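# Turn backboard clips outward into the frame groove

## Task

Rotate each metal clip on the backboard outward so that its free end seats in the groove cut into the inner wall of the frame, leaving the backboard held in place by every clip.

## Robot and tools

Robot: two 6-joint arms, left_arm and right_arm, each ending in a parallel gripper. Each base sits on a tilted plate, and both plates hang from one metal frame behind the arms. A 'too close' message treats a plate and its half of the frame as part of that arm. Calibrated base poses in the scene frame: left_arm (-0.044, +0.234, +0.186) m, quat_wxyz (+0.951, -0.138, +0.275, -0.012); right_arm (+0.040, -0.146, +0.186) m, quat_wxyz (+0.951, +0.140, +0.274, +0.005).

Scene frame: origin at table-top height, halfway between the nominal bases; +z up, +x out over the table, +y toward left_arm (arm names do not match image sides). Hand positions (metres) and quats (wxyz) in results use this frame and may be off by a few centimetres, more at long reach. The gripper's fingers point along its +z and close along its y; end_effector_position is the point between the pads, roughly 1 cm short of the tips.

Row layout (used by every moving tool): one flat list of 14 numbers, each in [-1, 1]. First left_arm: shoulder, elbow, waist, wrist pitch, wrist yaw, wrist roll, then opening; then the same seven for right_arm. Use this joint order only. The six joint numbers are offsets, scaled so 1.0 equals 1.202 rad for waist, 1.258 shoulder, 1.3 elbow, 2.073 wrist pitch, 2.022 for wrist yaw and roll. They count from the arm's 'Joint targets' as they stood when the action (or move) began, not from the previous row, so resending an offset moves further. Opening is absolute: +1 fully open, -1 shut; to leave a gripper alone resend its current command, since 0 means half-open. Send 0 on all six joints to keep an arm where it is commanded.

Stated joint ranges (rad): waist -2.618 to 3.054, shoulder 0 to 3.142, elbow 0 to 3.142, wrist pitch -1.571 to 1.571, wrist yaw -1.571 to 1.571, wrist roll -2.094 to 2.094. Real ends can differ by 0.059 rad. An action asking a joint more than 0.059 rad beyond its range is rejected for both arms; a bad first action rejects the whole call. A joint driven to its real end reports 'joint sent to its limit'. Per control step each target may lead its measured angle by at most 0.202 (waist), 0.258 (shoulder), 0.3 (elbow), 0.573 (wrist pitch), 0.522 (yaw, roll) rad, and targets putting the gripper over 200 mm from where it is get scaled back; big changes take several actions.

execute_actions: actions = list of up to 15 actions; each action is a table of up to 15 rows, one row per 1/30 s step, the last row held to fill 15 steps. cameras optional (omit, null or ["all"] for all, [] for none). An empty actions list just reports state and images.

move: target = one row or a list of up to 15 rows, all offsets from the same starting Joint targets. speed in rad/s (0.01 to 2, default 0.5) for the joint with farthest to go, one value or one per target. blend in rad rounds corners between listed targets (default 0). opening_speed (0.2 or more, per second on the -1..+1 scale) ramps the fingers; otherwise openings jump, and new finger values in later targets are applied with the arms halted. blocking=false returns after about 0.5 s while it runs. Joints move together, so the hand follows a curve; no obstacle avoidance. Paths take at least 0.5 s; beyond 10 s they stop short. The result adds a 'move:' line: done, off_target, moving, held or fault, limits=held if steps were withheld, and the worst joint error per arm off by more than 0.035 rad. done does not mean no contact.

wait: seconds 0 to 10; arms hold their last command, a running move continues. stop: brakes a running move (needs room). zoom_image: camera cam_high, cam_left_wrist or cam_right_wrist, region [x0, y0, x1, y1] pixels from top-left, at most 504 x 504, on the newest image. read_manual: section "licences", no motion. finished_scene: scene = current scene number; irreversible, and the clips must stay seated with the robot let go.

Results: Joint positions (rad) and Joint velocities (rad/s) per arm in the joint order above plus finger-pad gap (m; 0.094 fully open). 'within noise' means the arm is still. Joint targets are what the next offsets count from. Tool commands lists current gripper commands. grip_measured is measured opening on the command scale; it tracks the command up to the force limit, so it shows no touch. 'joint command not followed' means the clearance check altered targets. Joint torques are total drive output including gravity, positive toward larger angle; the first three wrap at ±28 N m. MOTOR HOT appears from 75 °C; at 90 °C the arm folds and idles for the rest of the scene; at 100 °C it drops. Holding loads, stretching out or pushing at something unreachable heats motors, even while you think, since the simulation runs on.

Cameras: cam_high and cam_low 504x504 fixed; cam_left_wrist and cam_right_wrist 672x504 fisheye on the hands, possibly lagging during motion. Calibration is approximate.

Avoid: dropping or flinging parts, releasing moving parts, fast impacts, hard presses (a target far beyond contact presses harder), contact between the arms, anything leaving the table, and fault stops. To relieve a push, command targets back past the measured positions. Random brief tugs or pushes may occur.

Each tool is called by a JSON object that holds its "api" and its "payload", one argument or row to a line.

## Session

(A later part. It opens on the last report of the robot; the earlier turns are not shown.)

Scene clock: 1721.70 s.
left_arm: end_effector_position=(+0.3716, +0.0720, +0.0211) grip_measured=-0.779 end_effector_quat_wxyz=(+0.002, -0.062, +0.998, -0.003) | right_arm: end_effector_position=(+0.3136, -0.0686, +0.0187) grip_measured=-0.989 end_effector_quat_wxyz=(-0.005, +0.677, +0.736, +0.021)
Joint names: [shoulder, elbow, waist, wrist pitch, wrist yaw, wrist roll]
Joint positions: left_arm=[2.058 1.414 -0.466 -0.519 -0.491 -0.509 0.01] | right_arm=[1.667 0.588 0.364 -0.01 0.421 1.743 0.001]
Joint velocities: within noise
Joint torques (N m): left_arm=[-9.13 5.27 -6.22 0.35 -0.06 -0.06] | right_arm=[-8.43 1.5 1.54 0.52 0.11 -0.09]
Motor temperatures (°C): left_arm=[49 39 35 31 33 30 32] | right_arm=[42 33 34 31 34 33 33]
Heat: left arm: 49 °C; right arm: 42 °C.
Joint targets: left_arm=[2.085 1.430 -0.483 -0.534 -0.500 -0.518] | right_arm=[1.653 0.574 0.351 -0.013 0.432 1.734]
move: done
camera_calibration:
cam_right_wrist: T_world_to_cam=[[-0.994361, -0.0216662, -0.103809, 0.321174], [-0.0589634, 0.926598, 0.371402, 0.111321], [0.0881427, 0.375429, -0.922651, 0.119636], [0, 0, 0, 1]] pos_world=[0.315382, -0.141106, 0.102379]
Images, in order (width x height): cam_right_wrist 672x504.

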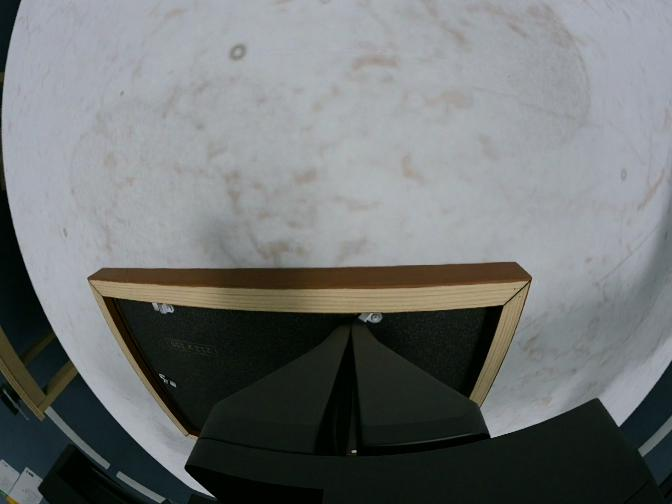

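{"api": "execute_actions", "payload": {
  "actions": [],
  "cameras": ["cam_right_wrist","cam_high"]
}}

{"api": "zoom_image", "payload": {
  "camera": "cam_right_wrist",
  "region": [310, 280, 400, 360]
}}

Scene clock: 1772.97 s.
left_arm: end_effector_position=(+0.3716, +0.0720, +0.0211) grip_measured=-0.779 end_effector_quat_wxyz=(+0.002, -0.062, +0.998, -0.003) | right_arm: end_effector_position=(+0.3137, -0.0685, +0.0187) grip_measured=-0.989 end_effector_quat_wxyz=(-0.005, +0.677, +0.736, +0.021)
Joint names: [shoulder, elbow, waist, wrist pitch, wrist yaw, wrist roll]
Joint positions: left_arm=[2.058 1.414 -0.466 -0.519 -0.491 -0.509 0.01] | right_arm=[1.667 0.588 0.364 -0.01 0.421 1.742 0.001]
Joint velocities: within noise
Joint torques (N m): left_arm=[-9.13 5.29 -6.22 0.35 -0.05 -0.06] | right_arm=[-8.49 1.65 1.5 0.5 0.1 -0.1]
Motor temperatures (°C): left_arm=[49 39 35 31 33 30 33] | right_arm=[43 32 33 31 34 33 33]
Heat: left arm: 49 °C; right arm: 43 °C.
Joint targets: left_arm=[2.085 1.430 -0.483 -0.534 -0.500 -0.518] | right_arm=[1.653 0.574 0.351 -0.013 0.432 1.734]
Tool commands: left_gripper/opening=-0.85 right_gripper/opening=-1.0
camera_calibration:
cam_right_wrist: T_world_to_cam=[[-0.994311, -0.0222504, -0.104169, 0.321211], [-0.0596488, 0.926535, 0.37145, 0.111514], [0.0882514, 0.375551, -0.922591, 0.119596], [0, 0, 0, 1]] pos_world=[0.315481, -0.141089, 0.102376]
Images, in order (width x height): cam_high 504x504, cam_right_wrist 672x504.

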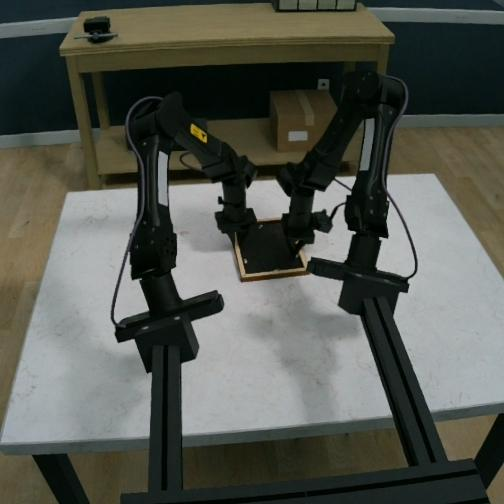

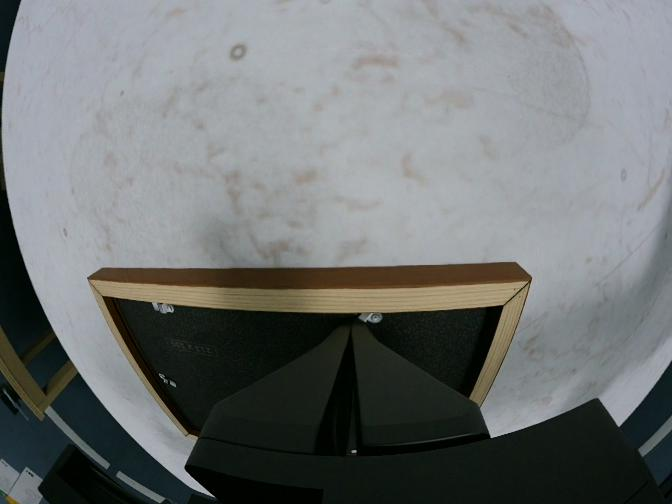

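Scaled by 5.600 from the camera's 672x504 image, which has a finer 960x720 frame.

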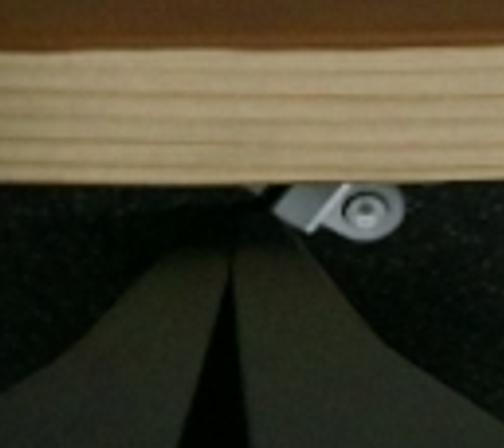

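{"api": "move", "payload": {
  "target": [0,0,0,0,0,0,-0.85,-0.0087,0.0546,0.0491,-0.0434,0.0143,0.0257,-1],
  "speed": 0.15,
  "cameras": ["cam_right_wrist"]
}}

{"api": "zoom_image", "payload": {
  "camera": "cam_right_wrist",
  "region": [310, 280, 400, 360]
}}

Scene clock: 1843.13 s.
left_arm: end_effector_position=(+0.3716, +0.0720, +0.0211) grip_measured=-0.779 end_effector_quat_wxyz=(+0.002, -0.062, +0.998, -0.003) | right_arm: end_effector_position=(+0.3232, -0.0639, +0.0268) grip_measured=-0.989 end_effector_quat_wxyz=(+0.000, +0.679, +0.734, +0.018)
Joint names: [shoulder, elbow, waist, wrist pitch, wrist yaw, wrist roll]
Joint positions: left_arm=[2.058 1.414 -0.466 -0.519 -0.491 -0.509 0.01] | right_arm=[1.659 0.636 0.394 -0.078 0.447 1.778 0.001]
Joint velocities: within noise
Joint torques (N m): left_arm=[-9.14 5.29 -6.23 0.34 -0.06 -0.06] | right_arm=[-8.8 3.84 3.82 0.31 0.13 0.12]
Motor temperatures (°C): left_arm=[50 38 36 31 33 30 33] | right_arm=[43 32 33 31 34 33 33]
Heat: left arm: 50 °C; right arm: 43 °C.
Joint targets: left_arm=[2.085 1.430 -0.483 -0.534 -0.500 -0.518] | right_arm=[1.642 0.645 0.410 -0.103 0.461 1.786]
move: done
camera_calibration:
cam_right_wrist: T_world_to_cam=[[-0.99414, -0.0167514, -0.106792, 0.331966], [-0.0543103, 0.931581, 0.359455, 0.103688], [0.0934637, 0.363148, -0.927032, 0.12216], [0, 0, 0, 1]] pos_world=[0.324235, -0.135395, 0.111426]
Images, in order (width x height): cam_right_wrist 672x504.

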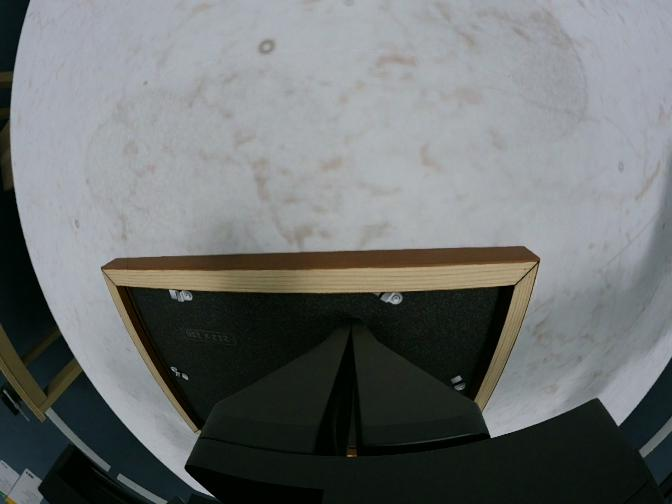

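Scaled by 5.600 from the camera's 672x504 image, which has a finer 960x720 frame.

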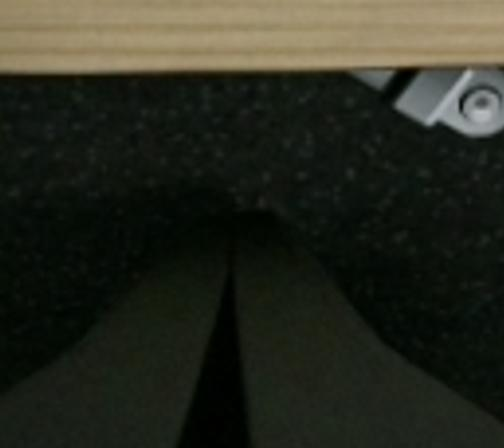

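{"api": "zoom_image", "payload": {
  "camera": "cam_right_wrist",
  "region": [365, 280, 415, 315]
}}

{"api": "zoom_image", "payload": {
  "camera": "cam_right_wrist",
  "region": [155, 280, 205, 315]
}}

{"api": "zoom_image", "payload": {
  "camera": "cam_right_wrist",
  "region": [435, 360, 485, 395]
}}

Scaled by 10.080 from the camera's 672x504 image, which has a finer 960x720 frame.

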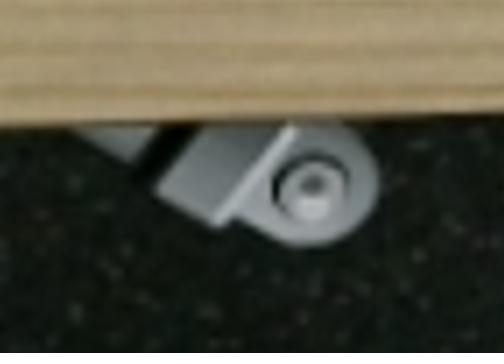

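Scaled by 10.080 from the camera's 672x504 image, which has a finer 960x720 frame.

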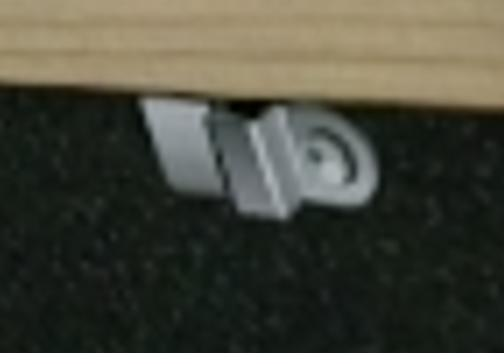

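Scaled by 10.080 from the camera's 672x504 image, which has a finer 960x720 frame.

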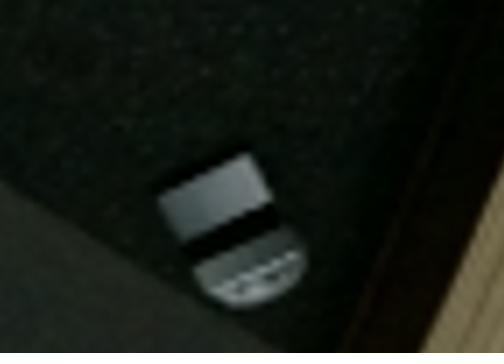

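{"api": "move", "payload": {
  "target": [0,0,0,0,0,0,-0.85,0.0485,-0.05,-0.0341,0.0531,-0.0134,-0.0161,-1],
  "speed": 0.1,
  "cameras": ["cam_right_wrist"]
}}

{"api": "zoom_image", "payload": {
  "camera": "cam_right_wrist",
  "region": [325, 290, 385, 330]
}}

Scene clock: 1870.73 s.
left_arm: end_effector_position=(+0.3716, +0.0720, +0.0211) grip_measured=-0.779 end_effector_quat_wxyz=(+0.002, -0.062, +0.998, -0.003) | right_arm: end_effector_position=(+0.3131, -0.0656, +0.0177) grip_measured=-0.989 end_effector_quat_wxyz=(-0.001, +0.679, +0.734, +0.020)
Joint names: [shoulder, elbow, waist, wrist pitch, wrist yaw, wrist roll]
Joint positions: left_arm=[2.058 1.414 -0.466 -0.519 -0.491 -0.509 0.01] | right_arm=[1.682 0.591 0.379 -0.002 0.436 1.762 0.001]
Joint velocities: within noise
Joint torques (N m): left_arm=[-9.14 5.27 -6.23 0.33 -0.06 -0.06] | right_arm=[-5.03 1.76 2.03 0.57 0 -0.12]
Motor temperatures (°C): left_arm=[50 38 36 31 33 30 34] | right_arm=[43 33 34 31 34 33 33]
Heat: left arm: 50 °C; right arm: 43 °C.
Joint targets: left_arm=[2.085 1.430 -0.483 -0.534 -0.500 -0.518] | right_arm=[1.703 0.580 0.369 0.008 0.434 1.753]
move: done
camera_calibration:
cam_right_wrist: T_world_to_cam=[[-0.99408, -0.0168967, -0.10733, 0.320944], [-0.0550881, 0.929831, 0.363841, 0.10803], [0.0936508, 0.367599, -0.925257, 0.115417], [0, 0, 0, 1]] pos_world=[0.314186, -0.137454, 0.101931]
Images, in order (width x height): cam_right_wrist 672x504.

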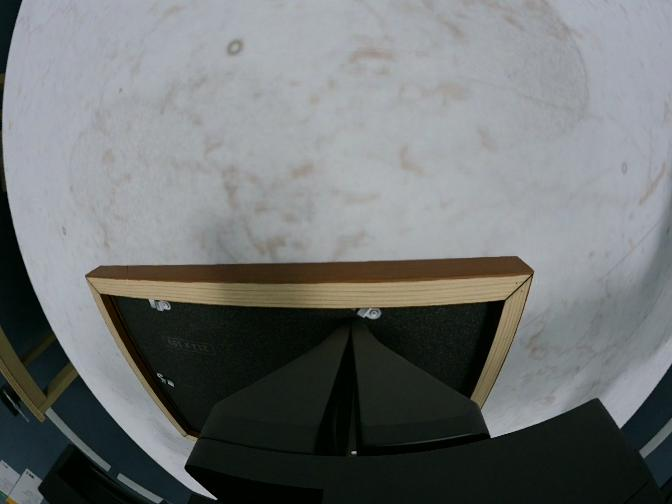

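Scaled by 8.400 from the camera's 672x504 image, which has a finer 960x720 frame.

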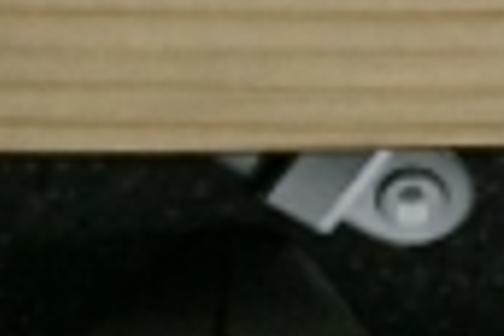

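{"api": "move", "payload": {
  "target": [0,0,0,0,0,0,-0.85,-0.0065,-0.0082,-0.0119,0.0045,-0.0028,-0.0073,-1],
  "speed": 0.1,
  "cameras": ["cam_right_wrist"]
}}

{"api": "zoom_image", "payload": {
  "camera": "cam_right_wrist",
  "region": [325, 290, 385, 330]
}}

Scene clock: 1887.50 s.
left_arm: end_effector_position=(+0.3716, +0.0720, +0.0211) grip_measured=-0.779 end_effector_quat_wxyz=(+0.002, -0.062, +0.998, -0.003) | right_arm: end_effector_position=(+0.3133, -0.0663, +0.0169) grip_measured=-0.989 end_effector_quat_wxyz=(-0.001, +0.676, +0.736, +0.022)
Joint names: [shoulder, elbow, waist, wrist pitch, wrist yaw, wrist roll]
Joint positions: left_arm=[2.058 1.414 -0.466 -0.519 -0.491 -0.509 0.01] | right_arm=[1.682 0.586 0.374 0.009 0.433 1.748 0.001]
Joint velocities: within noise
Joint torques (N m): left_arm=[-9.14 5.29 -6.24 0.34 -0.05 -0.06] | right_arm=[-5.72 1.18 1.06 0.57 -0.08 -0.11]
Motor temperatures (°C): left_arm=[50 38 36 31 33 30 34] | right_arm=[41 32 34 31 34 33 33]
Heat: left arm: 50 °C; right arm: 41 °C.
Joint targets: left_arm=[2.085 1.430 -0.483 -0.534 -0.500 -0.518] | right_arm=[1.694 0.570 0.355 0.017 0.429 1.739]
move: done
camera_calibration:
cam_right_wrist: T_world_to_cam=[[-0.993512, -0.0239703, -0.111169, 0.320453], [-0.0632966, 0.928682, 0.365436, 0.111492], [0.094481, 0.370102, -0.924174, 0.114814], [0, 0, 0, 1]] pos_world=[0.314584, -0.138353, 0.100989]
Images, in order (width x height): cam_right_wrist 672x504.

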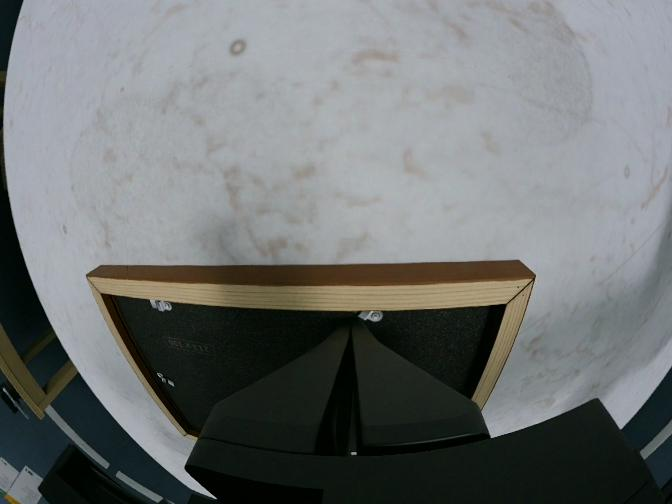

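Scaled by 8.400 from the camera's 672x504 image, which has a finer 960x720 frame.

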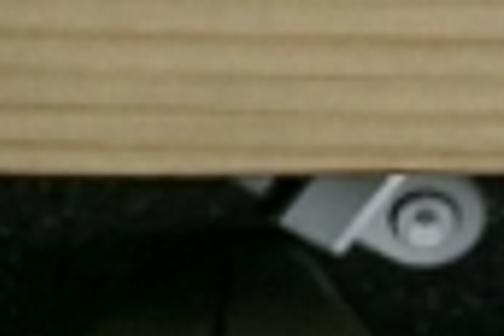

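{"api": "move", "payload": {
  "target": [0,0,0,0,0,0,-0.85,-0.0045,-0.0082,-0.0119,0.0045,-0.0028,-0.0073,-1],
  "speed": 0.1,
  "cameras": ["cam_right_wrist"]
}}

{"api": "zoom_image", "payload": {
  "camera": "cam_right_wrist",
  "region": [325, 290, 385, 330]
}}

Scene clock: 1897.10 s.
left_arm: end_effector_position=(+0.3716, +0.0720, +0.0211) grip_measured=-0.779 end_effector_quat_wxyz=(+0.002, -0.062, +0.998, -0.003) | right_arm: end_effector_position=(+0.3131, -0.0667, +0.0167) grip_measured=-0.989 end_effector_quat_wxyz=(-0.004, +0.675, +0.737, +0.027)
Joint names: [shoulder, elbow, waist, wrist pitch, wrist yaw, wrist roll]
Joint positions: left_arm=[2.058 1.414 -0.466 -0.519 -0.491 -0.509 0.01] | right_arm=[1.675 0.577 0.365 0.022 0.417 1.733 0.001]
Joint velocities: within noise
Joint torques (N m): left_arm=[-9.11 5.26 -6.19 0.34 -0.06 -0.06] | right_arm=[-5.68 1.07 0.72 0.54 0.06 -0.12]
Motor temperatures (°C): left_arm=[50 38 36 31 33 30 34] | right_arm=[41 32 33 31 34 33 33]
Heat: left arm: 50 °C; right arm: 41 °C.
Joint targets: left_arm=[2.085 1.430 -0.483 -0.534 -0.500 -0.518] | right_arm=[1.689 0.559 0.340 0.026 0.423 1.724]
move: done
camera_calibration:
cam_right_wrist: T_world_to_cam=[[-0.993117, -0.0262181, -0.114155, 0.319964], [-0.0677216, 0.923733, 0.377004, 0.112765], [0.0955645, 0.382139, -0.91915, 0.115228], [0, 0, 0, 1]] pos_world=[0.314387, -0.139809, 0.0999249]
Images, in order (width x height): cam_right_wrist 672x504.

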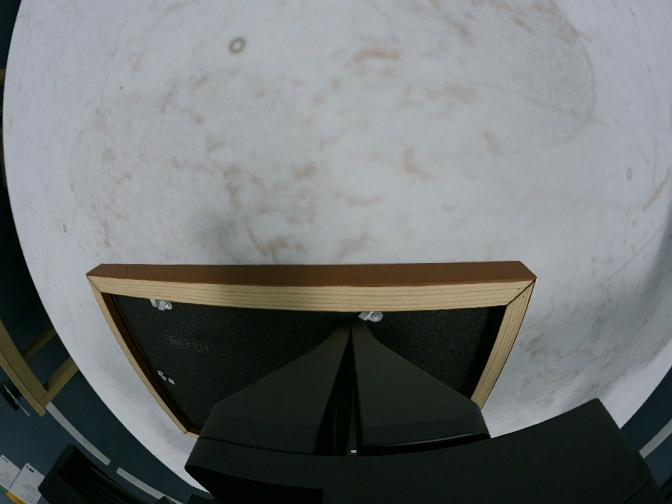

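Scaled by 8.400 from the camera's 672x504 image, which has a finer 960x720 frame.

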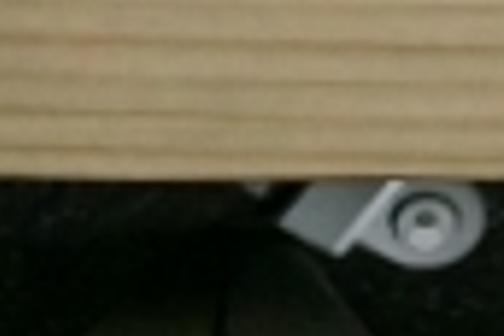

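{"api": "move", "payload": {
  "target": [0,0,0,0,0,0,-0.85,-0.0095,-0.0062,-0.0119,0.0045,-0.0048,-0.0073,-1],
  "speed": 0.1,
  "cameras": ["cam_right_wrist"]
}}

{"api": "zoom_image", "payload": {
  "camera": "cam_right_wrist",
  "region": [325, 290, 385, 330]
}}

Scene clock: 1906.63 s.
left_arm: end_effector_position=(+0.3716, +0.0720, +0.0211) grip_measured=-0.779 end_effector_quat_wxyz=(+0.002, -0.062, +0.998, -0.003) | right_arm: end_effector_position=(+0.3129, -0.0669, +0.0167) grip_measured=-0.989 end_effector_quat_wxyz=(-0.010, +0.675, +0.737, +0.035)
Joint names: [shoulder, elbow, waist, wrist pitch, wrist yaw, wrist roll]
Joint positions: left_arm=[2.058 1.414 -0.466 -0.519 -0.491 -0.509 0.01] | right_arm=[1.666 0.568 0.352 0.032 0.392 1.719 0.001]
Joint velocities: within noise
Joint torques (N m): left_arm=[-9.09 5.3 -6.24 0.34 -0.05 -0.06] | right_arm=[-5.97 1.11 0.68 0.6 0.19 -0.09]
Motor temperatures (°C): left_arm=[50 38 36 31 33 30 34] | right_arm=[41 32 33 31 34 33 33]
Heat: left arm: 50 °C; right arm: 41 °C.
Joint targets: left_arm=[2.085 1.430 -0.483 -0.534 -0.500 -0.518] | right_arm=[1.677 0.551 0.326 0.035 0.413 1.709]
move: done
camera_calibration:
cam_right_wrist: T_world_to_cam=[[-0.993055, -0.0240794, -0.115161, 0.31994], [-0.0680114, 0.916203, 0.394902, 0.11228], [0.0960022, 0.399991, -0.911477, 0.116228], [0, 0, 0, 1]] pos_world=[0.314196, -0.141657, 0.0984448]
Images, in order (width x height): cam_right_wrist 672x504.

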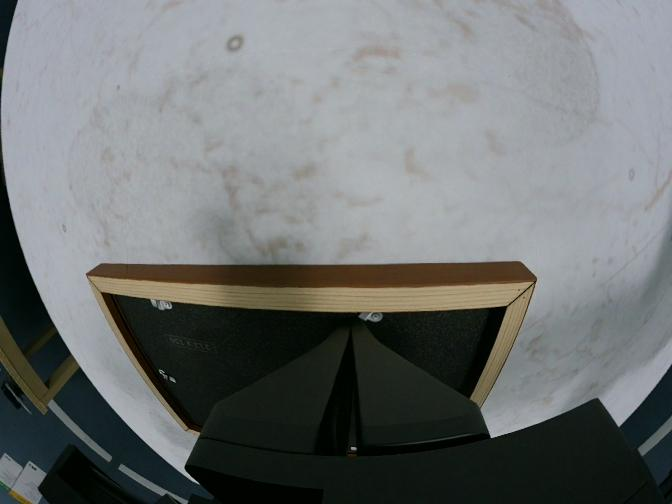

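Scaled by 8.400 from the camera's 672x504 image, which has a finer 960x720 frame.

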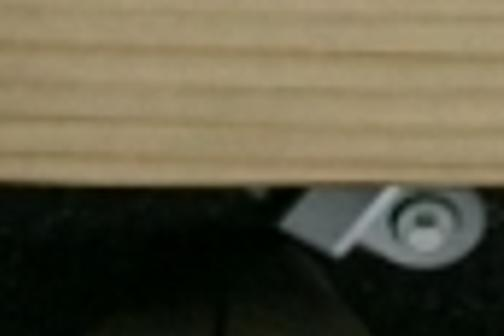

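{"api": "move", "payload": {
  "target": [0,0,0,0,0,0,-0.85,0.0159,0.0223,0.0358,-0.013,0.0104,0.0218,-1],
  "speed": 0.1,
  "cameras": []
}}

{"api": "move", "payload": {
  "target": [0,0,0,0,0,0,-0.85,0,0,0,0,0.02,0,-1],
  "speed": 0.1,
  "cameras": ["cam_right_wrist"]
}}

{"api": "zoom_image", "payload": {
  "camera": "cam_right_wrist",
  "region": [325, 290, 385, 330]
}}

Scene clock: 1929.53 s.
left_arm: end_effector_position=(+0.3716, +0.0720, +0.0211) grip_measured=-0.779 end_effector_quat_wxyz=(+0.002, -0.062, +0.998, -0.003) | right_arm: end_effector_position=(+0.3136, -0.0667, +0.0171) grip_measured=-0.989 end_effector_quat_wxyz=(-0.005, +0.682, +0.731, +0.032)
Joint names: [shoulder, elbow, waist, wrist pitch, wrist yaw, wrist roll]
Joint positions: left_arm=[2.058 1.414 -0.466 -0.519 -0.491 -0.509 0.01] | right_arm=[1.67 0.571 0.361 0.03 0.408 1.745 0.001]
Joint velocities: within noise
Joint torques (N m): left_arm=[-9.14 5.29 -6.24 0.35 -0.06 -0.07] | right_arm=[-4.52 3.45 3.18 0.35 0.24 0.04]
Motor temperatures (°C): left_arm=[50 38 36 31 33 30 34] | right_arm=[40 32 33 31 34 33 33]
Heat: left arm: 50 °C; right arm: 40 °C.
Joint targets: left_arm=[2.085 1.430 -0.483 -0.534 -0.500 -0.518] | right_arm=[1.697 0.580 0.369 0.008 0.434 1.753]
move: done
No camera images: "cameras" was empty.

Scene clock: 1930.37 s.
left_arm: end_effector_position=(+0.3716, +0.0720, +0.0211) grip_measured=-0.779 end_effector_quat_wxyz=(+0.002, -0.062, +0.998, -0.003) | right_arm: end_effector_position=(+0.3160, -0.0716, +0.0171) grip_measured=-0.989 end_effector_quat_wxyz=(+0.008, +0.683, +0.730, +0.024)
Joint names: [shoulder, elbow, waist, wrist pitch, wrist yaw, wrist roll]
Joint positions: left_arm=[2.058 1.414 -0.466 -0.519 -0.491 -0.509 0.01] | right_arm=[1.67 0.574 0.361 0.03 0.439 1.745 0.001]
Joint velocities: within noise
Joint torques (N m): left_arm=[-9.1 5.29 -6.22 0.34 -0.05 -0.06] | right_arm=[-4.46 3.37 3.23 0.37 0.37 0.06]
Motor temperatures (°C): left_arm=[50 38 36 31 33 30 34] | right_arm=[40 32 33 31 34 33 33]
Heat: left arm: 50 °C; right arm: 40 °C.
Joint targets: left_arm=[2.085 1.430 -0.483 -0.534 -0.500 -0.518] | right_arm=[1.697 0.580 0.369 0.008 0.474 1.753]
move: off_target (right_arm); right_arm: the wrist yaw is farthest, 0.036 rad from its target
camera_calibration:
cam_right_wrist: T_world_to_cam=[[-0.991852, -0.00767873, -0.127163, 0.323998], [-0.0530735, 0.93234, 0.357666, 0.113629], [0.115813, 0.361501, -0.925151, 0.109384], [0, 0, 0, 1]] pos_world=[0.31472, -0.142995, 0.101757]
Images, in order (width x height): cam_right_wrist 672x504.

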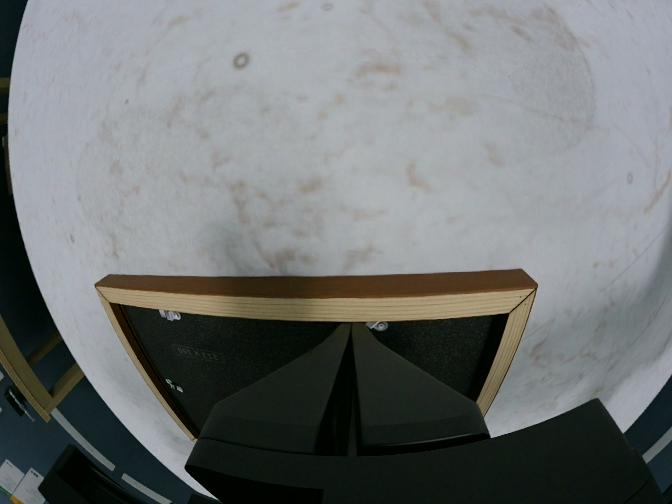

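Scaled by 8.400 from the camera's 672x504 image, which has a finer 960x720 frame.

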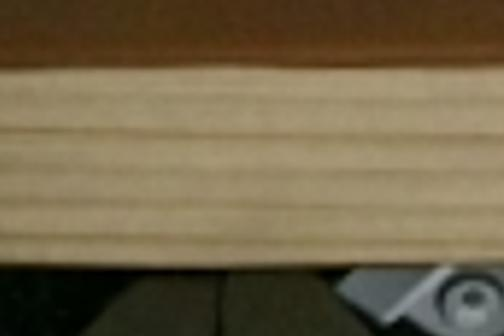

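{"api": "wait", "payload": {
  "seconds": 0,
  "cameras": ["cam_left_wrist","cam_low"]
}}

Scene clock: 1943.40 s.
left_arm: end_effector_position=(+0.3716, +0.0720, +0.0211) grip_measured=-0.779 end_effector_quat_wxyz=(+0.002, -0.062, +0.998, -0.003) | right_arm: end_effector_position=(+0.3160, -0.0716, +0.0171) grip_measured=-0.989 end_effector_quat_wxyz=(+0.008, +0.683, +0.730, +0.024)
Joint names: [shoulder, elbow, waist, wrist pitch, wrist yaw, wrist roll]
Joint positions: left_arm=[2.058 1.414 -0.466 -0.519 -0.491 -0.509 0.01] | right_arm=[1.67 0.574 0.361 0.03 0.439 1.746 0.001]
Joint velocities: within noise
Joint torques (N m): left_arm=[-9.11 5.3 -6.2 0.34 -0.05 -0.06] | right_arm=[-4.29 3.11 3.1 0.33 0.31 0.09]
Motor temperatures (°C): left_arm=[50 38 36 31 33 30 34] | right_arm=[40 32 33 31 34 33 33]
Heat: left arm: 50 °C; right arm: 40 °C.
Joint targets: left_arm=[2.085 1.430 -0.483 -0.534 -0.500 -0.518] | right_arm=[1.697 0.580 0.369 0.008 0.474 1.753]
Tool commands: left_gripper/opening=-0.85 right_gripper/opening=-1.0
camera_calibration:
cam_left_wrist: T_world_to_cam=[[0.0721422, -0.995533, -0.0609123, 0.0537536], [-0.940051, -0.0882768, 0.329409, 0.383756], [-0.333315, 0.0334964, -0.94222, 0.237552], [0, 0, 0, 1]] pos_world=[0.436053, 0.0794331, 0.100688]
Images, in order (width x height): cam_low 504x504, cam_left_wrist 672x504.

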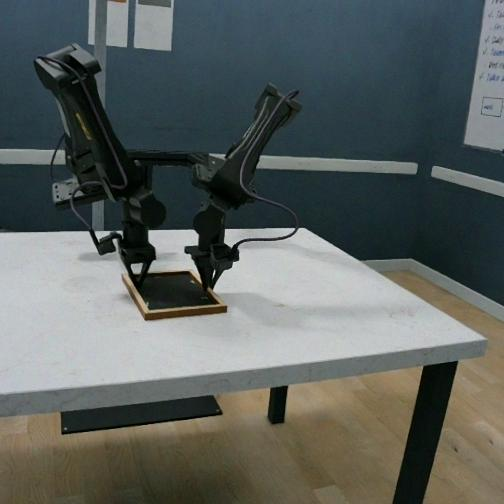

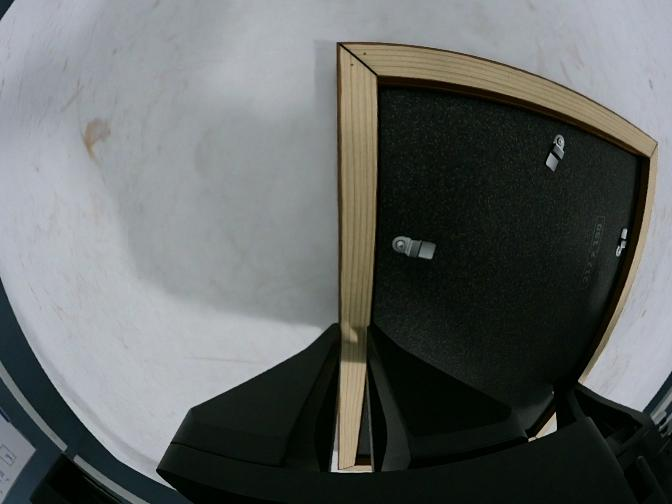

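{"api": "zoom_image", "payload": {
  "camera": "cam_left_wrist",
  "region": [600, 215, 660, 265]
}}

{"api": "zoom_image", "payload": {
  "camera": "cam_left_wrist",
  "region": [520, 110, 600, 190]
}}

{"api": "zoom_image", "payload": {
  "camera": "cam_left_wrist",
  "region": [380, 210, 450, 280]
}}

Scaled by 8.400 from the camera's 672x504 image, which has a finer 960x720 frame.

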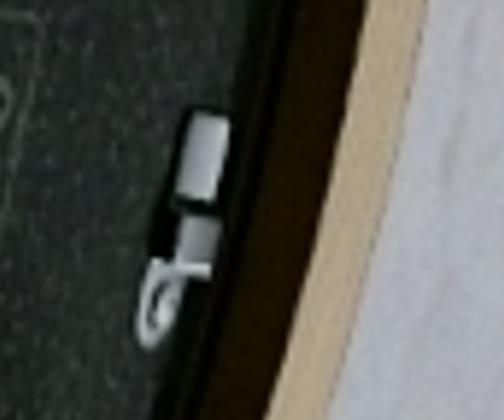

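Scaled by 6.300 from the camera's 672x504 image, which has a finer 960x720 frame.

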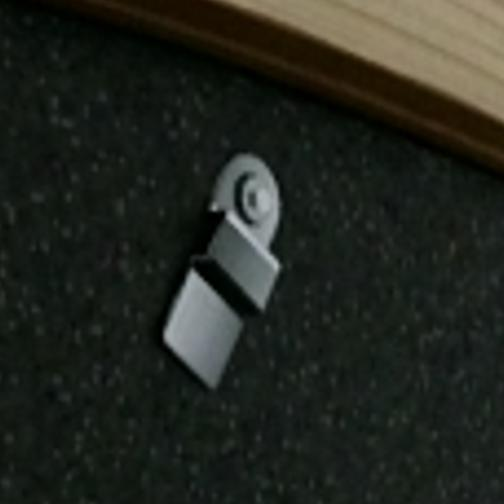

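Scaled by 7.200 from the camera's 672x504 image, which has a finer 960x720 frame.

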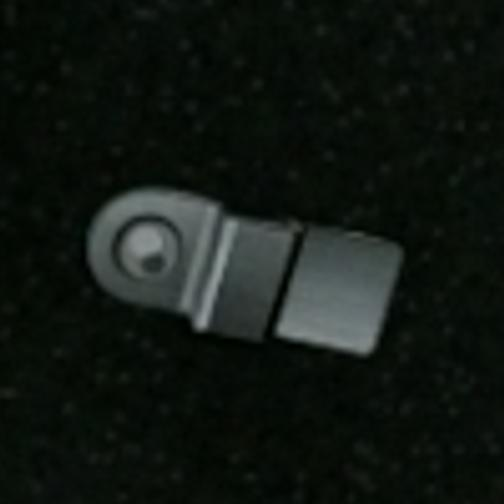

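{"api": "zoom_image", "payload": {
  "camera": "cam_right_wrist",
  "region": [340, 305, 400, 345]
}}

This scene's latest camera images include none from cam_right_wrist. They are from: cam_low, cam_left_wrist. cam_right_wrist's image comes with the result of a call that names it in "cameras".

{"api": "move", "payload": {
  "target": [0,0,0,0,0,0,-0.85,0,0,0,0.03,0,0,-1],
  "speed": 0.1,
  "cameras": ["cam_right_wrist"]
}}

{"api": "zoom_image", "payload": {
  "camera": "cam_right_wrist",
  "region": [340, 305, 400, 345]
}}

Scene clock: 1985.10 s.
left_arm: end_effector_position=(+0.3716, +0.0720, +0.0211) grip_measured=-0.779 end_effector_quat_wxyz=(+0.002, -0.062, +0.998, -0.003) | right_arm: end_effector_position=(+0.3209, -0.0714, +0.0170) grip_measured=-0.989 end_effector_quat_wxyz=(+0.016, +0.686, +0.727, +0.031)
Joint names: [shoulder, elbow, waist, wrist pitch, wrist yaw, wrist roll]
Joint positions: left_arm=[2.058 1.414 -0.466 -0.519 -0.491 -0.509 0.01] | right_arm=[1.672 0.574 0.361 0.053 0.445 1.746 0.001]
Joint velocities: within noise
Joint torques (N m): left_arm=[-9.1 5.26 -6.22 0.35 -0.05 -0.06] | right_arm=[-4.66 3.17 3.28 0.7 0.28 0.09]
Motor temperatures (°C): left_arm=[50 38 36 31 33 30 34] | right_arm=[39 32 34 31 34 33 33]
Heat: left arm: 50 °C; right arm: 39 °C.
Joint targets: left_arm=[2.085 1.430 -0.483 -0.534 -0.500 -0.518] | right_arm=[1.697 0.580 0.369 0.071 0.475 1.753]
move: done
camera_calibration:
cam_right_wrist: T_world_to_cam=[[-0.989228, 0.00216459, -0.146367, 0.328958], [-0.0505398, 0.933355, 0.355379, 0.11307], [0.137382, 0.358948, -0.923192, 0.101557], [0, 0, 0, 1]] pos_world=[0.317177, -0.142701, 0.101722]
Images, in order (width x height): cam_right_wrist 672x504.

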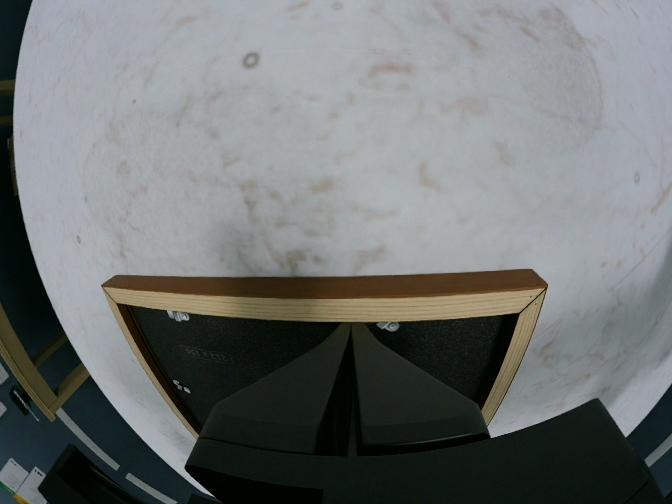

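Scaled by 8.400 from the camera's 672x504 image, which has a finer 960x720 frame.

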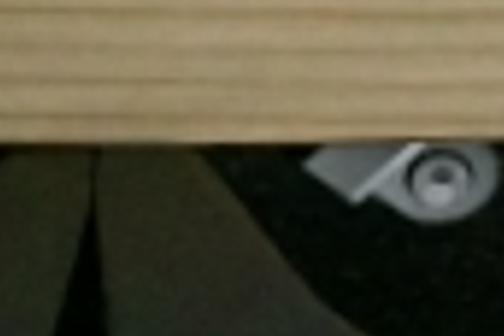

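{"api": "move", "payload": {
  "target": [
    [0,0,0,0,0,0,-0.85,0,0,0,0,-0.024,0,-1],
    [0,0,0,0,0,0,-0.85,0,0,0,-0.038,-0.024,0,-1]
  ],
  "speed": 0.1,
  "cameras": ["cam_right_wrist"]
}}

{"api": "zoom_image", "payload": {
  "camera": "cam_right_wrist",
  "region": [330, 290, 390, 330]
}}

Scene clock: 2005.50 s.
left_arm: end_effector_position=(+0.3716, +0.0720, +0.0211) grip_measured=-0.779 end_effector_quat_wxyz=(+0.002, -0.062, +0.998, -0.003) | right_arm: end_effector_position=(+0.3177, -0.0696, +0.0170) grip_measured=-0.989 end_effector_quat_wxyz=(+0.006, +0.684, +0.729, +0.029)
Joint names: [shoulder, elbow, waist, wrist pitch, wrist yaw, wrist roll]
Joint positions: left_arm=[2.058 1.414 -0.466 -0.519 -0.491 -0.509 0.01] | right_arm=[1.672 0.576 0.361 0.036 0.431 1.746 0.001]
Joint velocities: within noise
Joint torques (N m): left_arm=[-9.1 5.29 -6.22 0.34 -0.06 -0.06] | right_arm=[-4.53 3.04 2.99 0.22 -0.06 0.06]
Motor temperatures (°C): left_arm=[51 38 36 31 33 30 34] | right_arm=[39 32 34 31 34 33 33]
Heat: left arm: 51 °C; right arm: 39 °C.
Joint targets: left_arm=[2.085 1.430 -0.483 -0.534 -0.500 -0.518] | right_arm=[1.697 0.580 0.369 -0.008 0.426 1.753]
move: off_target (right_arm); right_arm: the wrist pitch is farthest, 0.043 rad from its target
camera_calibration:
cam_right_wrist: T_world_to_cam=[[-0.991435, -0.00350931, -0.130557, 0.325804], [-0.0514986, 0.92915, 0.366099, 0.11104], [0.120022, 0.369687, -0.921372, 0.107567], [0, 0, 0, 1]] pos_world=[0.315822, -0.141795, 0.100993]
Images, in order (width x height): cam_right_wrist 672x504.

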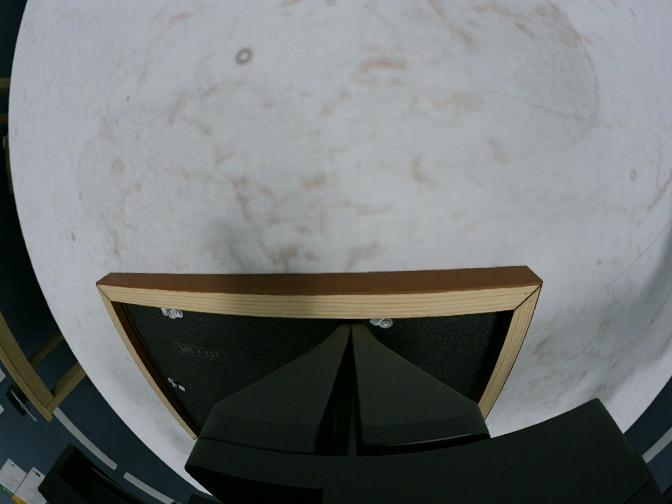

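Scaled by 8.400 from the camera's 672x504 image, which has a finer 960x720 frame.

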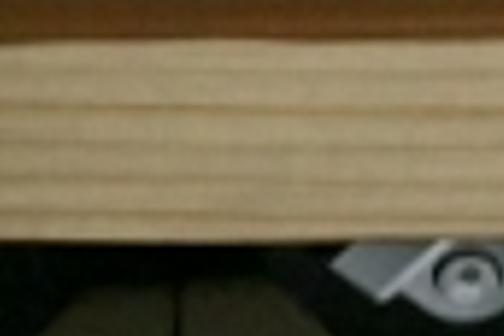

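{"api": "move", "payload": {
  "target": [
    [0,0,0,0,0,0,-0.85,-0.045,0,0,0.0077,0.004,0,-1],
    [0,0,0,0,0,0,-0.85,0,0,0,0.0077,0.004,0,-1]
  ],
  "speed": 0.1,
  "cameras": ["cam_right_wrist"]
}}

{"api": "zoom_image", "payload": {
  "camera": "cam_right_wrist",
  "region": [330, 290, 390, 330]
}}

Scene clock: 2020.60 s.
left_arm: end_effector_position=(+0.3716, +0.0720, +0.0211) grip_measured=-0.779 end_effector_quat_wxyz=(+0.002, -0.062, +0.998, -0.003) | right_arm: end_effector_position=(+0.3164, -0.0696, +0.0170) grip_measured=-0.989 end_effector_quat_wxyz=(+0.005, +0.683, +0.730, +0.027)
Joint names: [shoulder, elbow, waist, wrist pitch, wrist yaw, wrist roll]
Joint positions: left_arm=[2.058 1.414 -0.466 -0.519 -0.491 -0.509 0.01] | right_arm=[1.672 0.576 0.362 0.03 0.431 1.746 0.001]
Joint velocities: within noise
Joint torques (N m): left_arm=[-9.1 5.26 -6.2 0.34 -0.05 -0.06] | right_arm=[-4.55 2.91 3.04 0.34 0.03 0.08]
Motor temperatures (°C): left_arm=[51 38 36 31 33 30 35] | right_arm=[39 32 34 31 34 33 33]
Heat: left arm: 51 °C; right arm: 39 °C.
Joint targets: left_arm=[2.085 1.430 -0.483 -0.534 -0.500 -0.518] | right_arm=[1.697 0.580 0.369 0.008 0.434 1.753]
move: done
camera_calibration:
cam_right_wrist: T_world_to_cam=[[-0.991989, -0.00654411, -0.126155, 0.32449], [-0.0526159, 0.929314, 0.365524, 0.111397], [0.114846, 0.369234, -0.922213, 0.109374], [0, 0, 0, 1]] pos_world=[0.315191, -0.141784, 0.101084]
Images, in order (width x height): cam_right_wrist 672x504.

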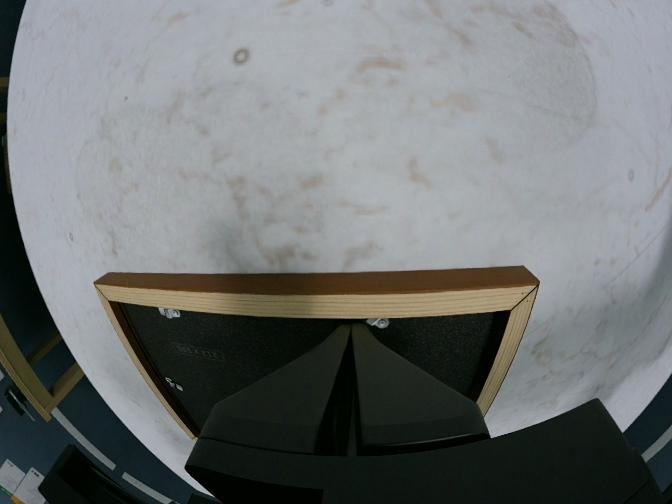

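Scaled by 8.400 from the camera's 672x504 image, which has a finer 960x720 frame.

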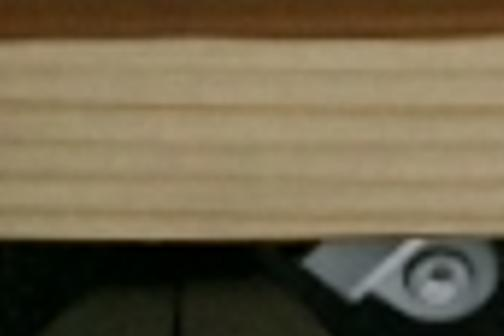

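{"api": "move", "payload": {
  "target": [
    [0,0,0,0,0,0,-0.85,-0.0421,0.0208,0.0233,-0.0224,0.0049,0.0099,-1],
    [0,0,0,0,0,0,-0.85,0.0024,0.0208,-0.0046,0.0024,-0.0035,-0.003,-1]
  ],
  "speed": 0.1,
  "cameras": ["cam_right_wrist"]
}}

{"api": "zoom_image", "payload": {
  "camera": "cam_right_wrist",
  "region": [330, 290, 390, 330]
}}

Scene clock: 2041.37 s.
left_arm: end_effector_position=(+0.3716, +0.0720, +0.0211) grip_measured=-0.779 end_effector_quat_wxyz=(+0.002, -0.062, +0.998, -0.003) | right_arm: end_effector_position=(+0.3175, -0.0654, +0.0179) grip_measured=-0.989 end_effector_quat_wxyz=(+0.000, +0.681, +0.732, +0.025)
Joint names: [shoulder, elbow, waist, wrist pitch, wrist yaw, wrist roll]
Joint positions: left_arm=[2.058 1.414 -0.466 -0.519 -0.491 -0.509 0.01] | right_arm=[1.68 0.597 0.373 0.004 0.43 1.756 0.001]
Joint velocities: within noise
Joint torques (N m): left_arm=[-9.1 5.27 -6.23 0.34 -0.05 -0.06] | right_arm=[-5.11 3.56 1.84 0.57 -0.01 -0.13]
Motor temperatures (°C): left_arm=[51 38 37 31 33 30 35] | right_arm=[39 32 34 31 34 33 33]
Heat: left arm: 51 °C; right arm: 39 °C.
Joint targets: left_arm=[2.085 1.430 -0.483 -0.534 -0.500 -0.518] | right_arm=[1.700 0.607 0.363 0.013 0.427 1.747]
move: done
camera_calibration:
cam_right_wrist: T_world_to_cam=[[-0.993181, -0.0115183, -0.116015, 0.325529], [-0.053928, 0.927637, 0.369569, 0.107446], [0.103363, 0.373306, -0.921932, 0.112405], [0, 0, 0, 1]] pos_world=[0.317485, -0.137883, 0.101687]
Images, in order (width x height): cam_right_wrist 672x504.

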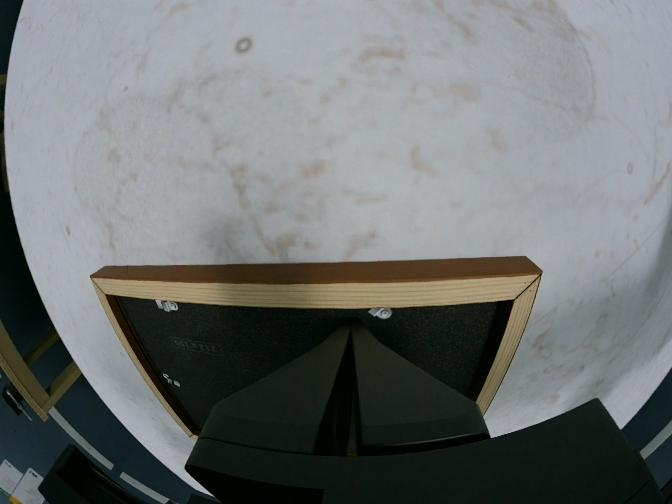

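Scaled by 8.400 from the camera's 672x504 image, which has a finer 960x720 frame.

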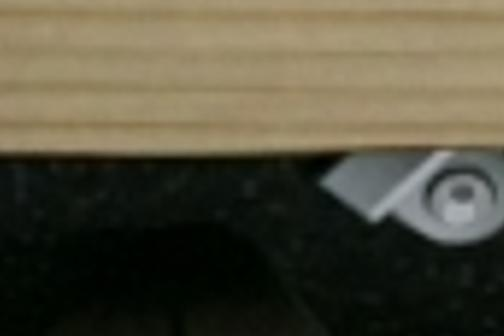

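{"api": "move", "payload": {
  "target": [
    [0,0,0,0,0,0,-0.85,-0.0461,-0.0323,0.0233,-0.0135,0.0054,0.0099,-1],
    [0,0,0,0,0,0,-0.85,-0.004,-0.0323,-0.0025,0.0034,-0.0027,-0.0017,-1]
  ],
  "speed": 0.1,
  "cameras": ["cam_right_wrist"]
}}

{"api": "zoom_image", "payload": {
  "camera": "cam_right_wrist",
  "region": [330, 290, 390, 330]
}}

Scene clock: 2069.27 s.
left_arm: end_effector_position=(+0.3716, +0.0720, +0.0211) grip_measured=-0.779 end_effector_quat_wxyz=(+0.002, -0.062, +0.998, -0.003) | right_arm: end_effector_position=(+0.3110, -0.0662, +0.0175) grip_measured=-0.989 end_effector_quat_wxyz=(-0.005, +0.679, +0.734, +0.024)
Joint names: [shoulder, elbow, waist, wrist pitch, wrist yaw, wrist roll]
Joint positions: left_arm=[2.058 1.414 -0.466 -0.519 -0.491 -0.509 0.01] | right_arm=[1.674 0.576 0.372 0.012 0.423 1.753 0.001]
Joint velocities: within noise
Joint torques (N m): left_arm=[-9.1 5.27 -6.26 0.35 -0.06 -0.06] | right_arm=[-4.97 1.69 1.77 0.58 -0.06 -0.11]
Motor temperatures (°C): left_arm=[51 38 37 31 33 30 35] | right_arm=[40 32 33 31 34 33 33]
Heat: left arm: 51 °C; right arm: 40 °C.
Joint targets: left_arm=[2.085 1.430 -0.483 -0.534 -0.500 -0.518] | right_arm=[1.695 0.565 0.360 0.020 0.421 1.744]
move: done
camera_calibration:
cam_right_wrist: T_world_to_cam=[[-0.993946, -0.0166195, -0.108603, 0.318805], [-0.0563442, 0.925714, 0.374005, 0.108519], [0.0943199, 0.37786, -0.921046, 0.116142], [0, 0, 0, 1]] pos_world=[0.312035, -0.139045, 0.101009]
Images, in order (width x height): cam_right_wrist 672x504.

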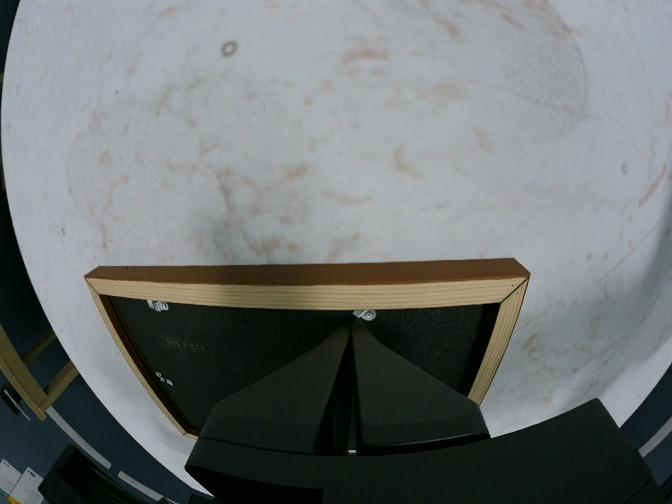

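Scaled by 8.400 from the camera's 672x504 image, which has a finer 960x720 frame.

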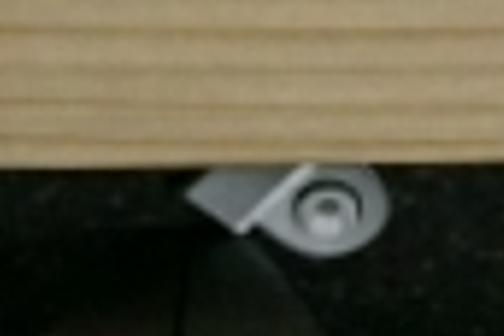

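{"api": "move", "payload": {
  "target": [0,0,0,0,0,0,-0.85,0,0,0,0,0.025,0,-1],
  "speed": 0.1,
  "cameras": ["cam_right_wrist"]
}}

{"api": "zoom_image", "payload": {
  "camera": "cam_right_wrist",
  "region": [330, 290, 390, 330]
}}

Scene clock: 2077.53 s.
left_arm: end_effector_position=(+0.3716, +0.0720, +0.0211) grip_measured=-0.779 end_effector_quat_wxyz=(+0.002, -0.062, +0.998, -0.003) | right_arm: end_effector_position=(+0.3146, -0.0693, +0.0176) grip_measured=-0.989 end_effector_quat_wxyz=(+0.007, +0.681, +0.732, +0.023)
Joint names: [shoulder, elbow, waist, wrist pitch, wrist yaw, wrist roll]
Joint positions: left_arm=[2.058 1.414 -0.466 -0.519 -0.491 -0.509 0.01] | right_arm=[1.674 0.576 0.372 0.024 0.444 1.752 0.001]
Joint velocities: within noise
Joint torques (N m): left_arm=[-9.14 5.29 -6.24 0.35 -0.06 -0.05] | right_arm=[-4.96 1.76 1.69 0.55 0.3 -0.1]
Motor temperatures (°C): left_arm=[51 38 37 31 33 30 35] | right_arm=[40 32 33 31 34 33 33]
Heat: left arm: 51 °C; right arm: 40 °C.
Joint targets: left_arm=[2.085 1.430 -0.483 -0.534 -0.500 -0.518] | right_arm=[1.695 0.565 0.360 0.020 0.472 1.744]
move: done
camera_calibration:
cam_right_wrist: T_world_to_cam=[[-0.992194, -0.0134298, -0.123977, 0.322315], [-0.0571388, 0.932639, 0.356257, 0.11258], [0.110841, 0.36056, -0.926127, 0.110665], [0, 0, 0, 1]] pos_world=[0.313965, -0.14057, 0.102342]
Images, in order (width x height): cam_right_wrist 672x504.

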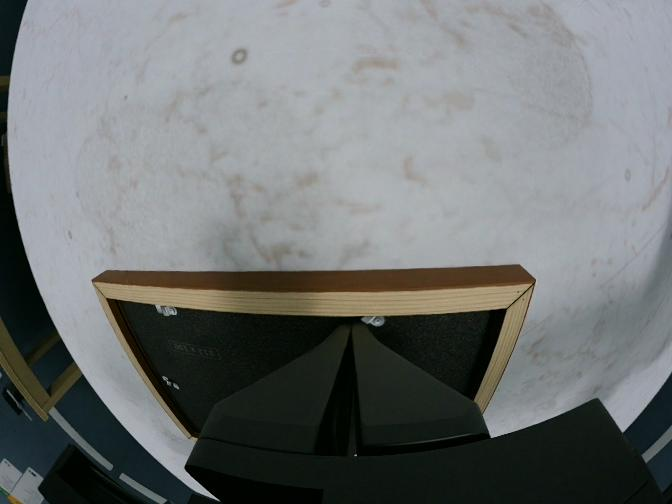

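Scaled by 8.400 from the camera's 672x504 image, which has a finer 960x720 frame.

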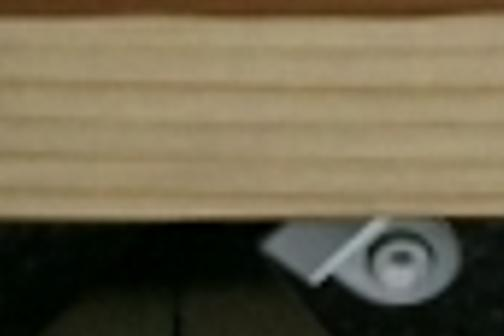

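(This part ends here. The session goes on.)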